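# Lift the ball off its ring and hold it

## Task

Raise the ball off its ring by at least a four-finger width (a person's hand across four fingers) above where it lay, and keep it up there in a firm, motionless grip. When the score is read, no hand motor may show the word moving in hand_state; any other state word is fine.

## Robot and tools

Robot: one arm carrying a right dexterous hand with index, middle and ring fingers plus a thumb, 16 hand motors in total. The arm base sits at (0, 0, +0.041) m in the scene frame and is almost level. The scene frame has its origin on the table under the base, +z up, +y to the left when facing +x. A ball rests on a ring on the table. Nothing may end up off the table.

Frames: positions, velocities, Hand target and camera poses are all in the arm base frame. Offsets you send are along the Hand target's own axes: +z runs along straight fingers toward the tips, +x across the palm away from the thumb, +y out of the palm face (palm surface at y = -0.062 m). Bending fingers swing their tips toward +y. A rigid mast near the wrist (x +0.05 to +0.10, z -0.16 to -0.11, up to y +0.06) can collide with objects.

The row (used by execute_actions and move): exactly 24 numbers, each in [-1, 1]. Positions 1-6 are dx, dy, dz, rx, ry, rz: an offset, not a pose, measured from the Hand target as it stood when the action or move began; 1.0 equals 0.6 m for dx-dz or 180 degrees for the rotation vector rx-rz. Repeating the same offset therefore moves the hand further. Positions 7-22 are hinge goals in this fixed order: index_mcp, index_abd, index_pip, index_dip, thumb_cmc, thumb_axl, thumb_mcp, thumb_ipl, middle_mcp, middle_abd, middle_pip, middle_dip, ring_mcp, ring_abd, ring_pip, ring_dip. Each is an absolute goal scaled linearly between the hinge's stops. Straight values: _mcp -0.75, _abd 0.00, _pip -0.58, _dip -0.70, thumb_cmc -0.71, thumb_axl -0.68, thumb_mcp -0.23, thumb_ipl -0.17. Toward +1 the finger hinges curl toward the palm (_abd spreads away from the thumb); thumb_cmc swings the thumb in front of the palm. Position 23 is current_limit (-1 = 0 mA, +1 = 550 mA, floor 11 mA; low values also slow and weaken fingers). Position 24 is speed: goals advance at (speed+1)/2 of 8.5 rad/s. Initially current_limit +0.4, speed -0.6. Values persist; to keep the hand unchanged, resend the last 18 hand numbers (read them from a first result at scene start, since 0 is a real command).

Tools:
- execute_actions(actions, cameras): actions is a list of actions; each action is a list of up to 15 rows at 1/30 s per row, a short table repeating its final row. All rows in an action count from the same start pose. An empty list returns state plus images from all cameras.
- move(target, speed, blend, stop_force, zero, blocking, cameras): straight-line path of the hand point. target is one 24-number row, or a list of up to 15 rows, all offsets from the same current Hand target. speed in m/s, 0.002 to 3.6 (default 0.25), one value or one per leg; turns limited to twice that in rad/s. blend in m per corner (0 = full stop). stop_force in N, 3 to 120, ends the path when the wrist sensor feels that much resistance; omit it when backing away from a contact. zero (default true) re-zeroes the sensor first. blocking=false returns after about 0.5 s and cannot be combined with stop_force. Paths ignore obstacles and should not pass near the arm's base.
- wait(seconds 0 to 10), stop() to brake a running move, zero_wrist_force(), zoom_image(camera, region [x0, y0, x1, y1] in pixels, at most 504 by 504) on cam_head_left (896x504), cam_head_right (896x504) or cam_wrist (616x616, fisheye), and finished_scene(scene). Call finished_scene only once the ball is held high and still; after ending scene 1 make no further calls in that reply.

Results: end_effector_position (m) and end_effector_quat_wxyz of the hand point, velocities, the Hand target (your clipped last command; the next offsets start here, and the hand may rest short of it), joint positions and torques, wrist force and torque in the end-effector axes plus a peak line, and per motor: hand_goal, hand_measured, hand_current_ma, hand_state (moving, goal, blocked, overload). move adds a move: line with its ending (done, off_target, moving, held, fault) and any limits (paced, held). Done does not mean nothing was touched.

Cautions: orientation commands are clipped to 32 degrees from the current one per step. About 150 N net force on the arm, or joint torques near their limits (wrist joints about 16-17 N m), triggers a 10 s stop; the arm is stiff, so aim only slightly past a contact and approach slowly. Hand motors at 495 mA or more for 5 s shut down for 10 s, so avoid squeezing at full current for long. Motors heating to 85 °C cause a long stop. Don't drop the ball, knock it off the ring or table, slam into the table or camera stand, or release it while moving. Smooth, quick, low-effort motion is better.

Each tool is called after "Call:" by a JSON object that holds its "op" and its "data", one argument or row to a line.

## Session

Call:
{"op": "execute_actions", "data": {
  "actions": []
}}

Call:
{"op": "zoom_image", "data": {
  "camera": "cam_head_left",
  "region": [400, 190, 580, 350]
}}

Call:
{"op": "zoom_image", "data": {
  "camera": "cam_head_right",
  "region": [400, 190, 580, 350]
}}

Scene clock: 0.00 s.
end_effector_position=(+0.7414, -0.2216, +0.2330) hand_goal=(-0.754, +0.000, -0.576, -0.696, -0.714, -0.678, -0.226, -0.168, -0.754, +0.000, -0.576, -0.696, -0.754, +0.000, -0.576, -0.696) hand_measured=(-0.754, +0.000, -0.576, -0.696, -0.714, -0.678, -0.226, -0.168, -0.754, +0.000, -0.576, -0.696, -0.754, +0.000, -0.576, -0.696) hand_current_ma=(+0, +0, +0, +0, +0, +0, +0, +0, +0, +0, +0, +0, +0, +0, +0, +0) hand_state=(goal, goal, goal, goal, goal, goal, goal, goal, goal, goal, goal, goal, goal, goal, goal, goal) hand_current_limit=0.40 hand_speed=-0.60 end_effector_quat_wxyz=(+0.122, +0.847, +0.239, +0.459)
Joint positions: [-0.499 -1.081 1.868 -3.283 -1.148 0.734]
Joint velocities: within noise
Joint torques (N m): no reading
Motor temperatures (°C): [40 37 43 40 50 45]
Wrist force (N): no reading
Wrist torque (N m): no reading
Wrist force, peak (N): no reading
Hand target: +0.7414, -0.2216, +0.2330; +0.122, +0.847, +0.239, +0.459
camera_calibration:
cam_wrist: T_world_to_cam=[[-0.177057, -0.942939, -0.281988, 0.0248882], [-0.966183, 0.221101, -0.132682, 0.744434], [0.187459, 0.24896, -0.950199, 0.257122], [0, 0, 0, 1]] pos_world=[0.675467, -0.20514, 0.350109]

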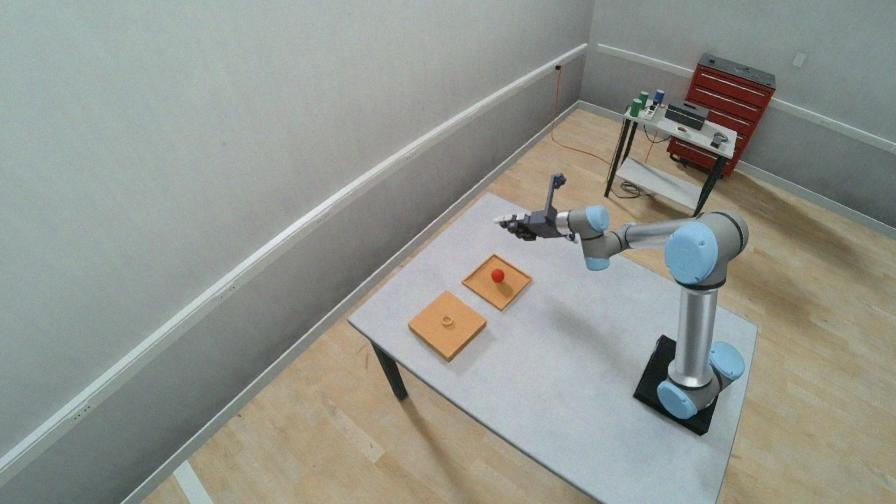

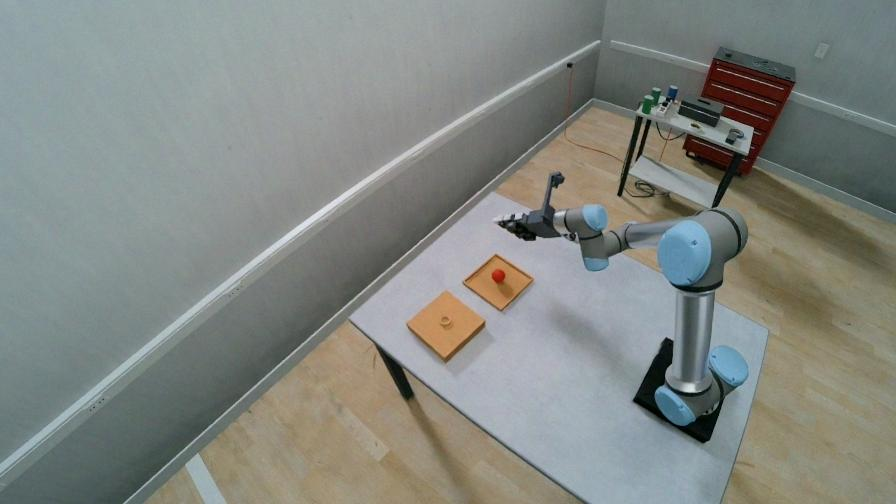

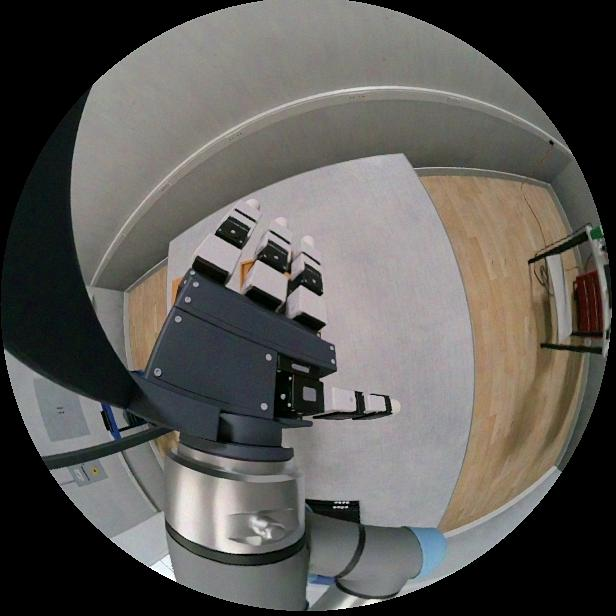

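Scaled by 2.800 from the camera's 896x504 image, which has a finer 1280x720 frame.

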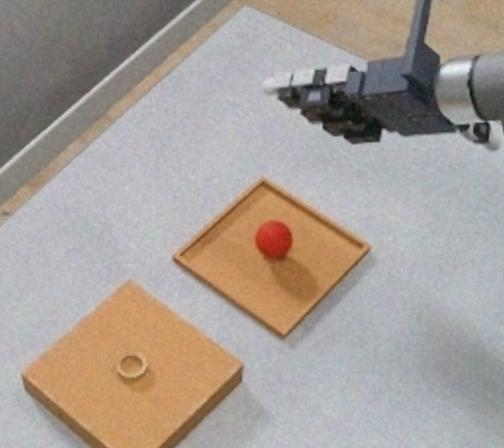

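Scaled by 2.800 from the camera's 896x504 image, which has a finer 1280x720 frame.

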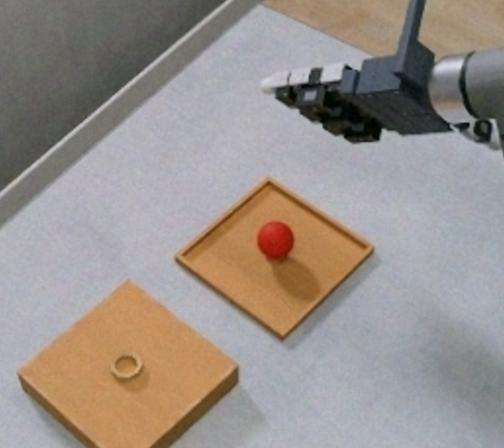

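Call:
{"op": "move", "data": {
  "target": [
    [0.156,-0.2687,0.087,0.1674,-0.0357,0.5778,-0.959,0,0.343,-0.058,0.686,-0.68,-0.169,0.228,-0.959,0,0.343,-0.058,-0.98,0,-0.576,-0.696,0.4,-0.2],
    [0.0325,-0.342,0.181,0.1674,-0.0357,0.5778,-0.959,0,0.343,-0.058,0.686,-0.68,-0.169,0.228,-0.959,0,0.343,-0.058,-0.98,0,-0.576,-0.696,0.4,-0.2]
  ],
  "speed": [0.5, 0.2],
  "cameras": ["all"]
}}

Call:
{"op": "zoom_image", "data": {
  "camera": "cam_head_left",
  "region": [450, 220, 550, 320]
}}

Call:
{"op": "zoom_image", "data": {
  "camera": "cam_wrist",
  "region": [250, 0, 550, 300]
}}

Scene clock: 6.20 s.
end_effector_position=(+0.7810, -0.0347, +0.0996) hand_goal=(-0.960, +0.000, +0.342, -0.058, +0.686, -0.680, -0.170, +0.228, -0.960, +0.000, +0.342, -0.058, -0.980, +0.000, -0.576, -0.696) hand_measured=(-0.952, +0.000, +0.340, -0.062, +0.682, -0.678, -0.170, +0.226, -0.952, +0.000, +0.340, -0.062, -0.968, -0.002, -0.576, -0.696) hand_current_ma=(+2, +0, +0, -1, -1, +0, +0, +0, +2, +0, +0, +0, +5, +0, +0, +0) hand_state=(goal, goal, goal, goal, goal, goal, goal, goal, goal, goal, goal, goal, goal, goal, goal, goal) hand_current_limit=0.40 hand_speed=-0.20 end_effector_quat_wxyz=(-0.465, +0.731, -0.422, +0.268)
Joint positions: [-0.419 -0.794 1.552 -3.228 -0.749 2.614]
Joint torques (N m): [8.46 -69.32 -30.85 -1.2 0.15 0.32]
Wrist force (N): [1.1 2.8 1.0]
Wrist torque (N m): [0.32 -0.25 0.18]
Wrist force, peak (N): [1.0 5.5 2.0]
Hand target: +0.7810, -0.0347, +0.0998; -0.465, +0.731, -0.422, +0.269
Off the commanded pose: 0.000 m, 0 deg.
move: done
camera_calibration:
cam_wrist: T_world_to_cam=[[-0.622899, 0.53259, -0.573014, 0.598909], [-0.594904, 0.153178, 0.789067, 0.339535], [0.508022, 0.832397, 0.221425, -0.270425], [0, 0, 0, 1]] pos_world=[0.712433, -0.145882, 0.135146]

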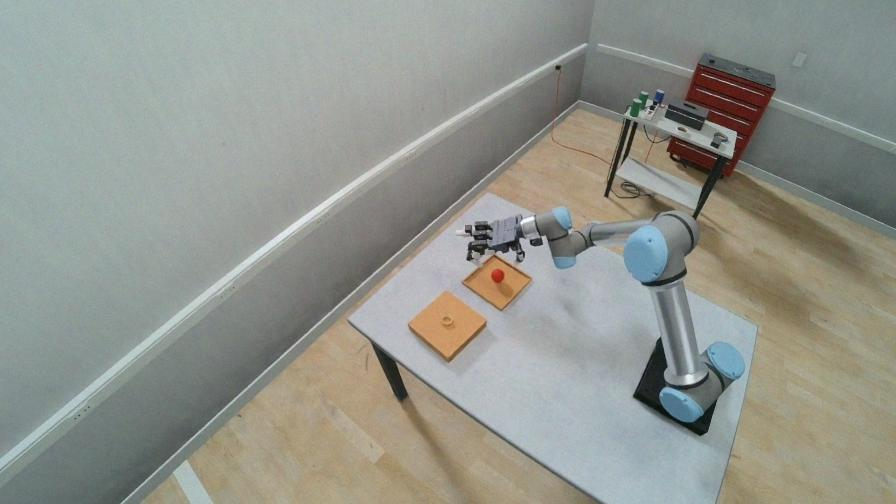

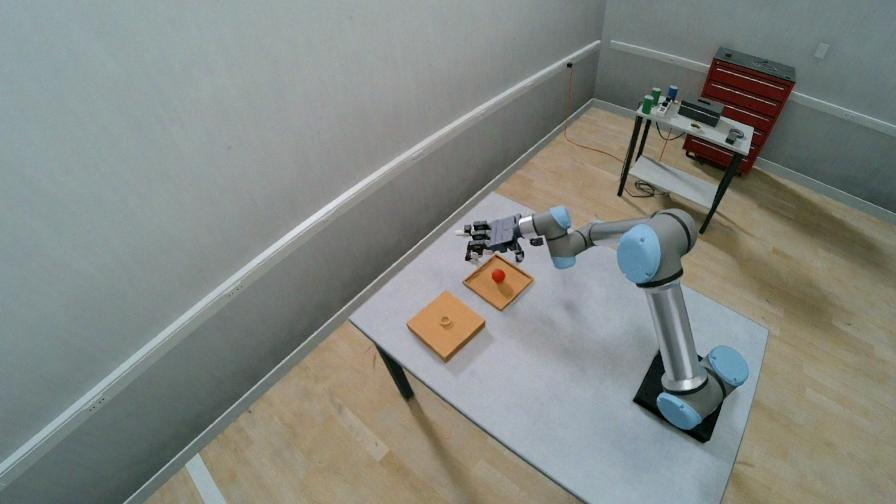

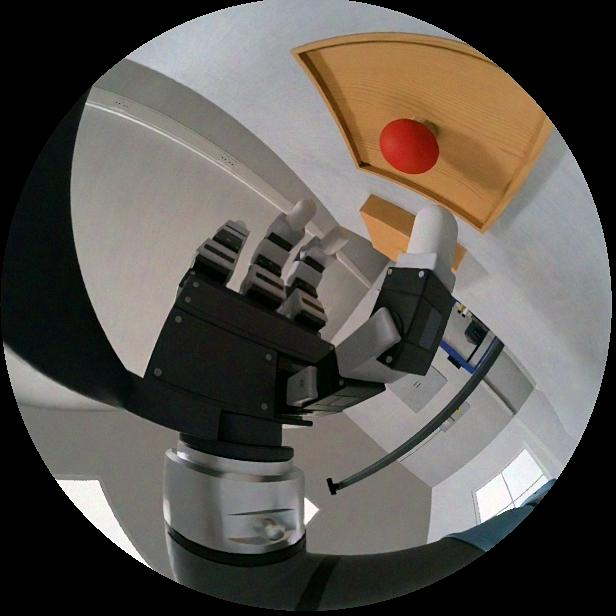

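Scaled by 5.040 from the camera's 896x504 image, which has a finer 1280x720 frame.

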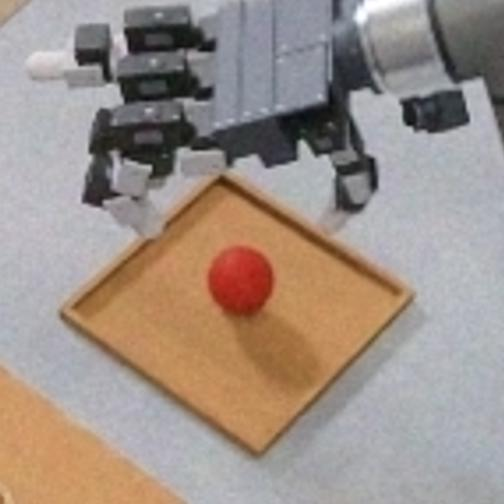

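Scaled by 1.680 from the camera's 616x616 image, which has a finer 880x880 frame.

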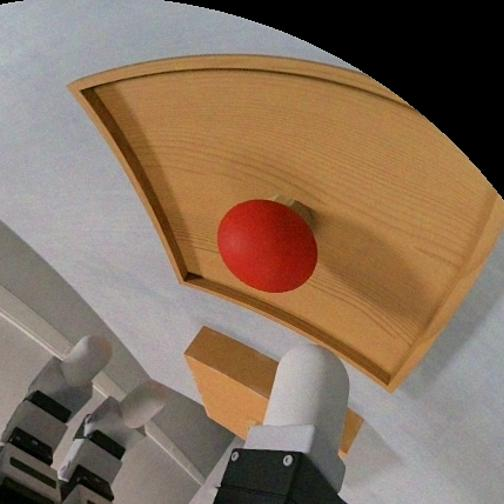

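Call:
{"op": "move", "data": {
  "target": [0.011,0.1215,0.052,0,0,0,-0.959,0,0.343,-0.058,0.686,-0.68,-0.169,0.228,-0.959,0,0.343,-0.058,-0.98,0,-0.576,-0.696,0.4,-0.2],
  "speed": 0.1,
  "cameras": ["all"]
}}

Call:
{"op": "zoom_image", "data": {
  "camera": "cam_head_left",
  "region": [450, 220, 550, 320]
}}

Call:
{"op": "zoom_image", "data": {
  "camera": "cam_wrist",
  "region": [250, 50, 550, 350]
}}

Scene clock: 8.73 s.
end_effector_position=(+0.7821, -0.0418, +0.0204) hand_goal=(-0.960, +0.000, +0.342, -0.058, +0.686, -0.680, -0.170, +0.228, -0.960, +0.000, +0.342, -0.058, -0.980, +0.000, -0.576, -0.696) hand_measured=(-0.952, +0.000, +0.340, -0.062, +0.682, -0.678, -0.170, +0.226, -0.952, +0.000, +0.340, -0.062, -0.968, -0.002, -0.576, -0.696) hand_current_ma=(+2, +0, +0, -1, -1, +0, +0, +0, +2, +0, +0, +0, +5, +0, +0, +0) hand_state=(goal, goal, goal, goal, goal, goal, goal, goal, goal, goal, goal, goal, goal, goal, goal, goal) hand_current_limit=0.40 hand_speed=-0.20 end_effector_quat_wxyz=(-0.465, +0.731, -0.422, +0.269)
Joint positions: [-0.428 -0.654 1.541 -3.351 -0.741 2.605]
Joint torques (N m): [3 -72.24 -11.84 -0.07 1.28 1.72]
Wrist force (N): [1.0 3.1 1.0]
Wrist torque (N m): [0.36 -0.27 0.19]
Wrist force, peak (N): [1.2 4.4 1.9]
Hand target: +0.7821, -0.0417, +0.0205; -0.465, +0.731, -0.422, +0.269
Off the commanded pose: 0.000 m, 0 deg.
move: done
camera_calibration:
cam_wrist: T_world_to_cam=[[-0.622662, 0.532315, -0.573527, 0.557862], [-0.595346, 0.153366, 0.788696, 0.404149], [0.507794, 0.832538, 0.221416, -0.247269], [0, 0, 0, 1]] pos_world=[0.71353, -0.15308, 0.0559475]

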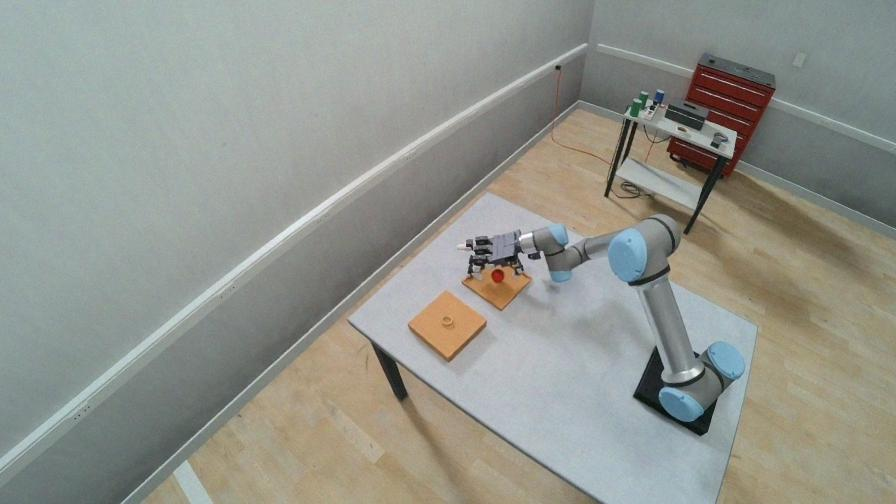

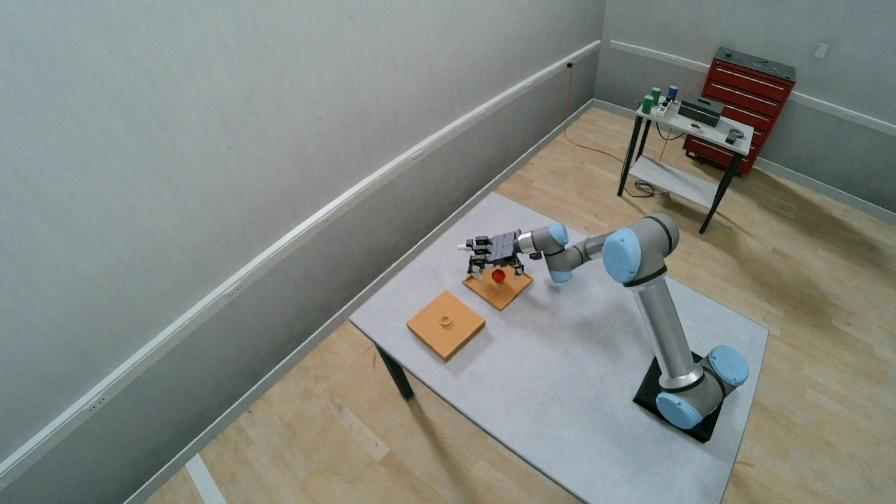

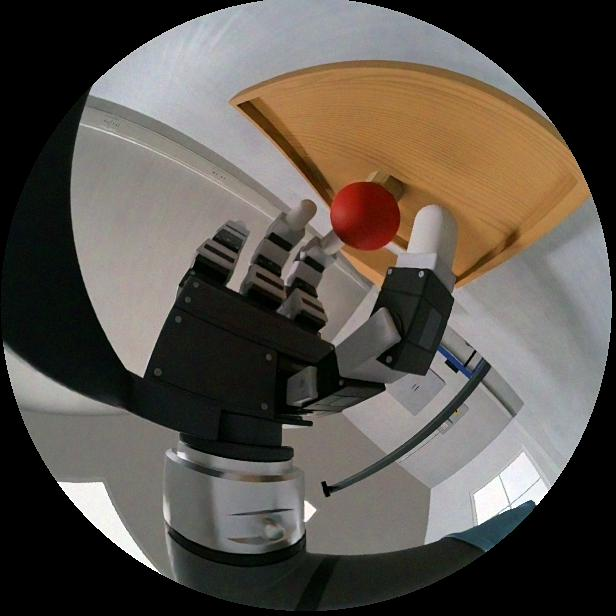

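Scaled by 5.040 from the camera's 896x504 image, which has a finer 1280x720 frame.

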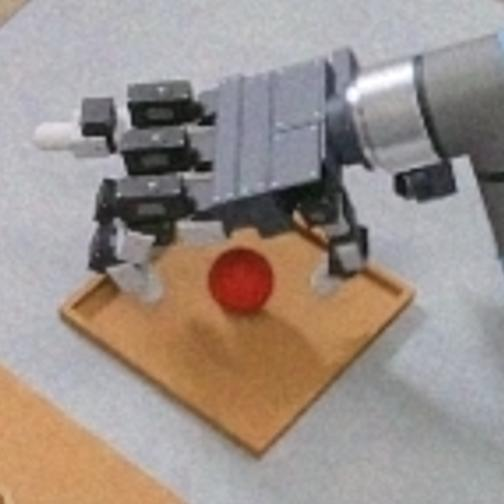

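Scaled by 1.680 from the camera's 616x616 image, which has a finer 880x880 frame.

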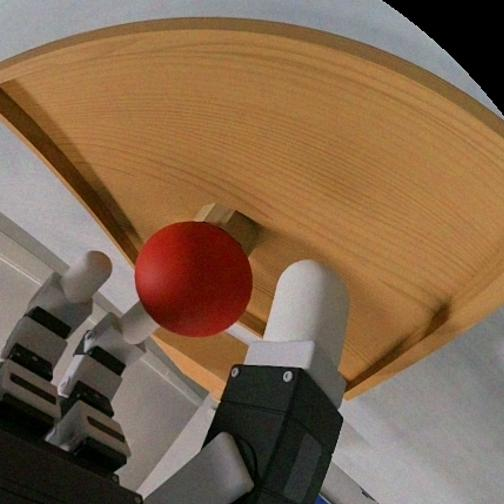

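Call:
{"op": "move", "data": {
  "target": [0,0,0,0,0,0,-0.56,0,0.343,-0.058,0.686,-0.68,0.22,0.228,-0.56,0,0.343,-0.058,-0.98,0,-0.576,-0.696,0.2,-0.85]
}}

Call:
{"op": "move", "data": {
  "target": [0,0,0,0,0,0,-0.44,0,0.343,-0.058,0.686,-0.68,0.22,0.228,-0.45,0,0.343,-0.058,-0.98,0,-0.576,-0.696,0.3,-0.85],
  "cameras": ["cam_wrist"]
}}

Call:
{"op": "zoom_image", "data": {
  "camera": "cam_wrist",
  "region": [250, 50, 550, 350]
}}

Scene clock: 10.67 s.
end_effector_position=(+0.7821, -0.0417, +0.0205) hand_goal=(-0.560, +0.000, +0.342, -0.058, +0.686, -0.680, +0.220, +0.228, -0.560, +0.000, +0.342, -0.058, -0.980, +0.000, -0.576, -0.696) hand_measured=(-0.624, +0.000, +0.324, -0.062, +0.682, -0.680, +0.062, +0.210, -0.628, +0.002, +0.324, -0.064, -0.968, -0.002, -0.576, -0.696) hand_current_ma=(-100, +0, -10, -1, -1, +0, -330, -17, -115, +0, -10, -1, +5, +0, +0, +0) hand_state=(blocked, goal, goal, goal, goal, goal, blocked, goal, blocked, goal, goal, goal, goal, goal, goal, goal) hand_current_limit=0.20 hand_speed=-0.85 end_effector_quat_wxyz=(-0.465, +0.731, -0.422, +0.269)
Joint positions: [-0.428 -0.654 1.541 -3.351 -0.742 2.605]
Joint torques (N m): [7.54 -68.5 -6.11 0.21 0.01 1.57]
Wrist force (N): [1.4 -0.9 0.5]
Wrist torque (N m): [0.33 -0.29 0.20]
Wrist force, peak (N): [1.0 3.2 1.1]
Hand target: +0.7821, -0.0417, +0.0205; -0.465, +0.731, -0.422, +0.269
Off the commanded pose: 0.000 m, 0 deg.
move: done

Scene clock: 11.17 s.
end_effector_position=(+0.7821, -0.0417, +0.0206) hand_goal=(-0.440, +0.000, +0.342, -0.058, +0.686, -0.680, +0.220, +0.228, -0.450, +0.000, +0.342, -0.058, -0.980, +0.000, -0.576, -0.696) hand_measured=(-0.598, -0.006, +0.308, -0.062, +0.682, -0.680, +0.062, +0.204, -0.614, +0.006, +0.316, -0.064, -0.968, -0.002, -0.576, -0.696) hand_current_ma=(-357, -1, -32, -1, -1, +0, -358, -26, -357, +1, -18, -1, +5, +0, +0, +0) hand_state=(blocked, goal, blocked, goal, goal, goal, blocked, blocked, blocked, goal, blocked, goal, goal, goal, goal, goal) hand_current_limit=0.30 hand_speed=-0.85 end_effector_quat_wxyz=(-0.465, +0.731, -0.422, +0.269)
Joint positions: [-0.428 -0.654 1.541 -3.351 -0.742 2.605]
Joint torques (N m): [5.92 -61.91 -5.98 0.18 -0.01 1.53]
Wrist force (N): [1.2 -6.2 0.7]
Wrist torque (N m): [0.27 -0.31 0.18]
Wrist force, peak (N): [1.2 -6.5 0.6]
Hand target: +0.7821, -0.0417, +0.0205; -0.465, +0.731, -0.422, +0.269
Off the commanded pose: 0.000 m, 0 deg.
move: done
camera_calibration:
cam_wrist: T_world_to_cam=[[-0.62274, 0.532383, -0.573379, 0.557982], [-0.595231, 0.153286, 0.788799, 0.403876], [0.507834, 0.832509, 0.221434, -0.247431], [0, 0, 0, 1]] pos_world=[0.713531, -0.15298, 0.0561472]
Images, in order (width x height): cam_wrist 616x616.

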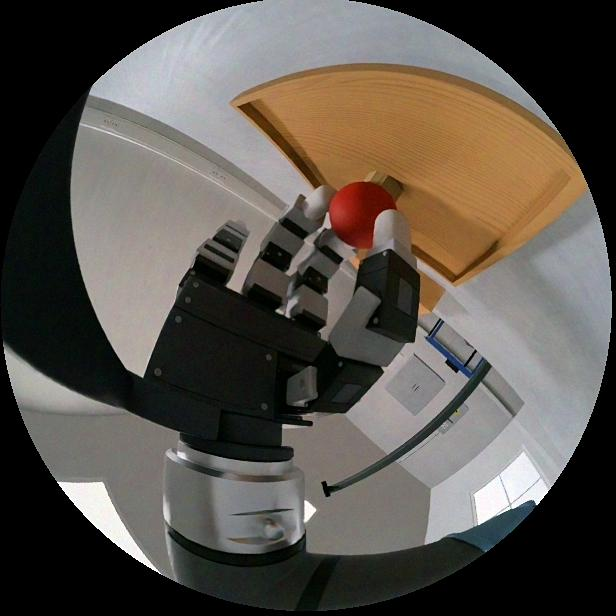

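Scaled by 1.680 from the camera's 616x616 image, which has a finer 880x880 frame.

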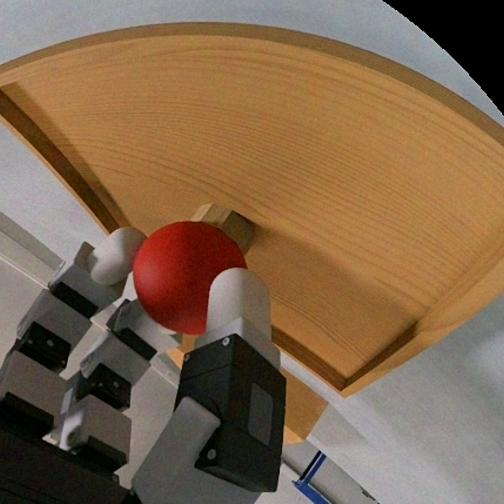

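Call:
{"op": "move", "data": {
  "target": [0,-0.2265,-0.106,0,0,0,-0.44,0,0.343,-0.058,0.686,-0.68,0.22,0.228,-0.45,0,0.343,-0.058,-0.98,0,-0.576,-0.696,0.3,-0.85],
  "speed": 0.12,
  "cameras": ["cam_wrist"]
}}

Scene clock: 13.30 s.
end_effector_position=(+0.7820, -0.0417, +0.1708) hand_goal=(-0.440, +0.000, +0.342, -0.058, +0.686, -0.680, +0.220, +0.228, -0.450, +0.000, +0.342, -0.058, -0.980, +0.000, -0.576, -0.696) hand_measured=(-0.560, -0.006, +0.288, -0.080, +0.678, -0.684, +0.060, +0.180, -0.572, +0.008, +0.300, -0.078, -0.968, -0.002, -0.576, -0.696) hand_current_ma=(-301, -1, -67, -15, -3, -1, -357, -92, -308, +2, -45, -12, +5, +0, +0, +0) hand_state=(blocked, goal, blocked, blocked, goal, goal, blocked, blocked, blocked, goal, blocked, blocked, goal, goal, goal, goal) hand_current_limit=0.30 hand_speed=-0.85 end_effector_quat_wxyz=(-0.465, +0.731, -0.422, +0.269)
Joint positions: [-0.428 -0.897 1.515 -3.082 -0.742 2.605]
Joint torques (N m): [3.87 -25.72 -7.87 -5.99 0.14 -2.05]
Wrist force (N): [1.3 3.8 1.5]
Wrist torque (N m): [0.37 -0.31 0.20]
Wrist force, peak (N): [1.2 6.4 2.1]
Hand target: +0.7820, -0.0417, +0.1706; -0.465, +0.731, -0.422, +0.269
Off the commanded pose: 0.000 m, 0 deg.
move: done
camera_calibration:
cam_wrist: T_world_to_cam=[[-0.622552, 0.532289, -0.57367, 0.643899], [-0.59546, 0.153463, 0.788592, 0.285556], [0.507796, 0.832537, 0.221418, -0.280688], [0, 0, 0, 1]] pos_world=[0.713429, -0.152879, 0.206348]
Images, in order (width x height): cam_wrist 616x616.

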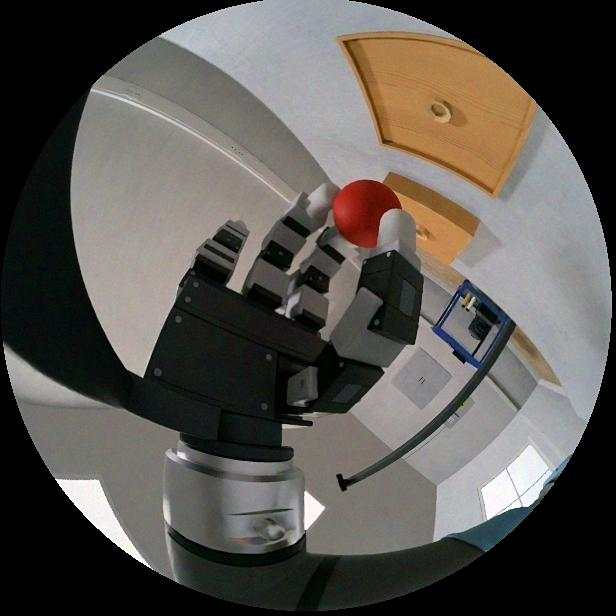

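Call:
{"op": "finished_scene", "data": {
  "scene": 3
}}

The scene is finished: the task was done.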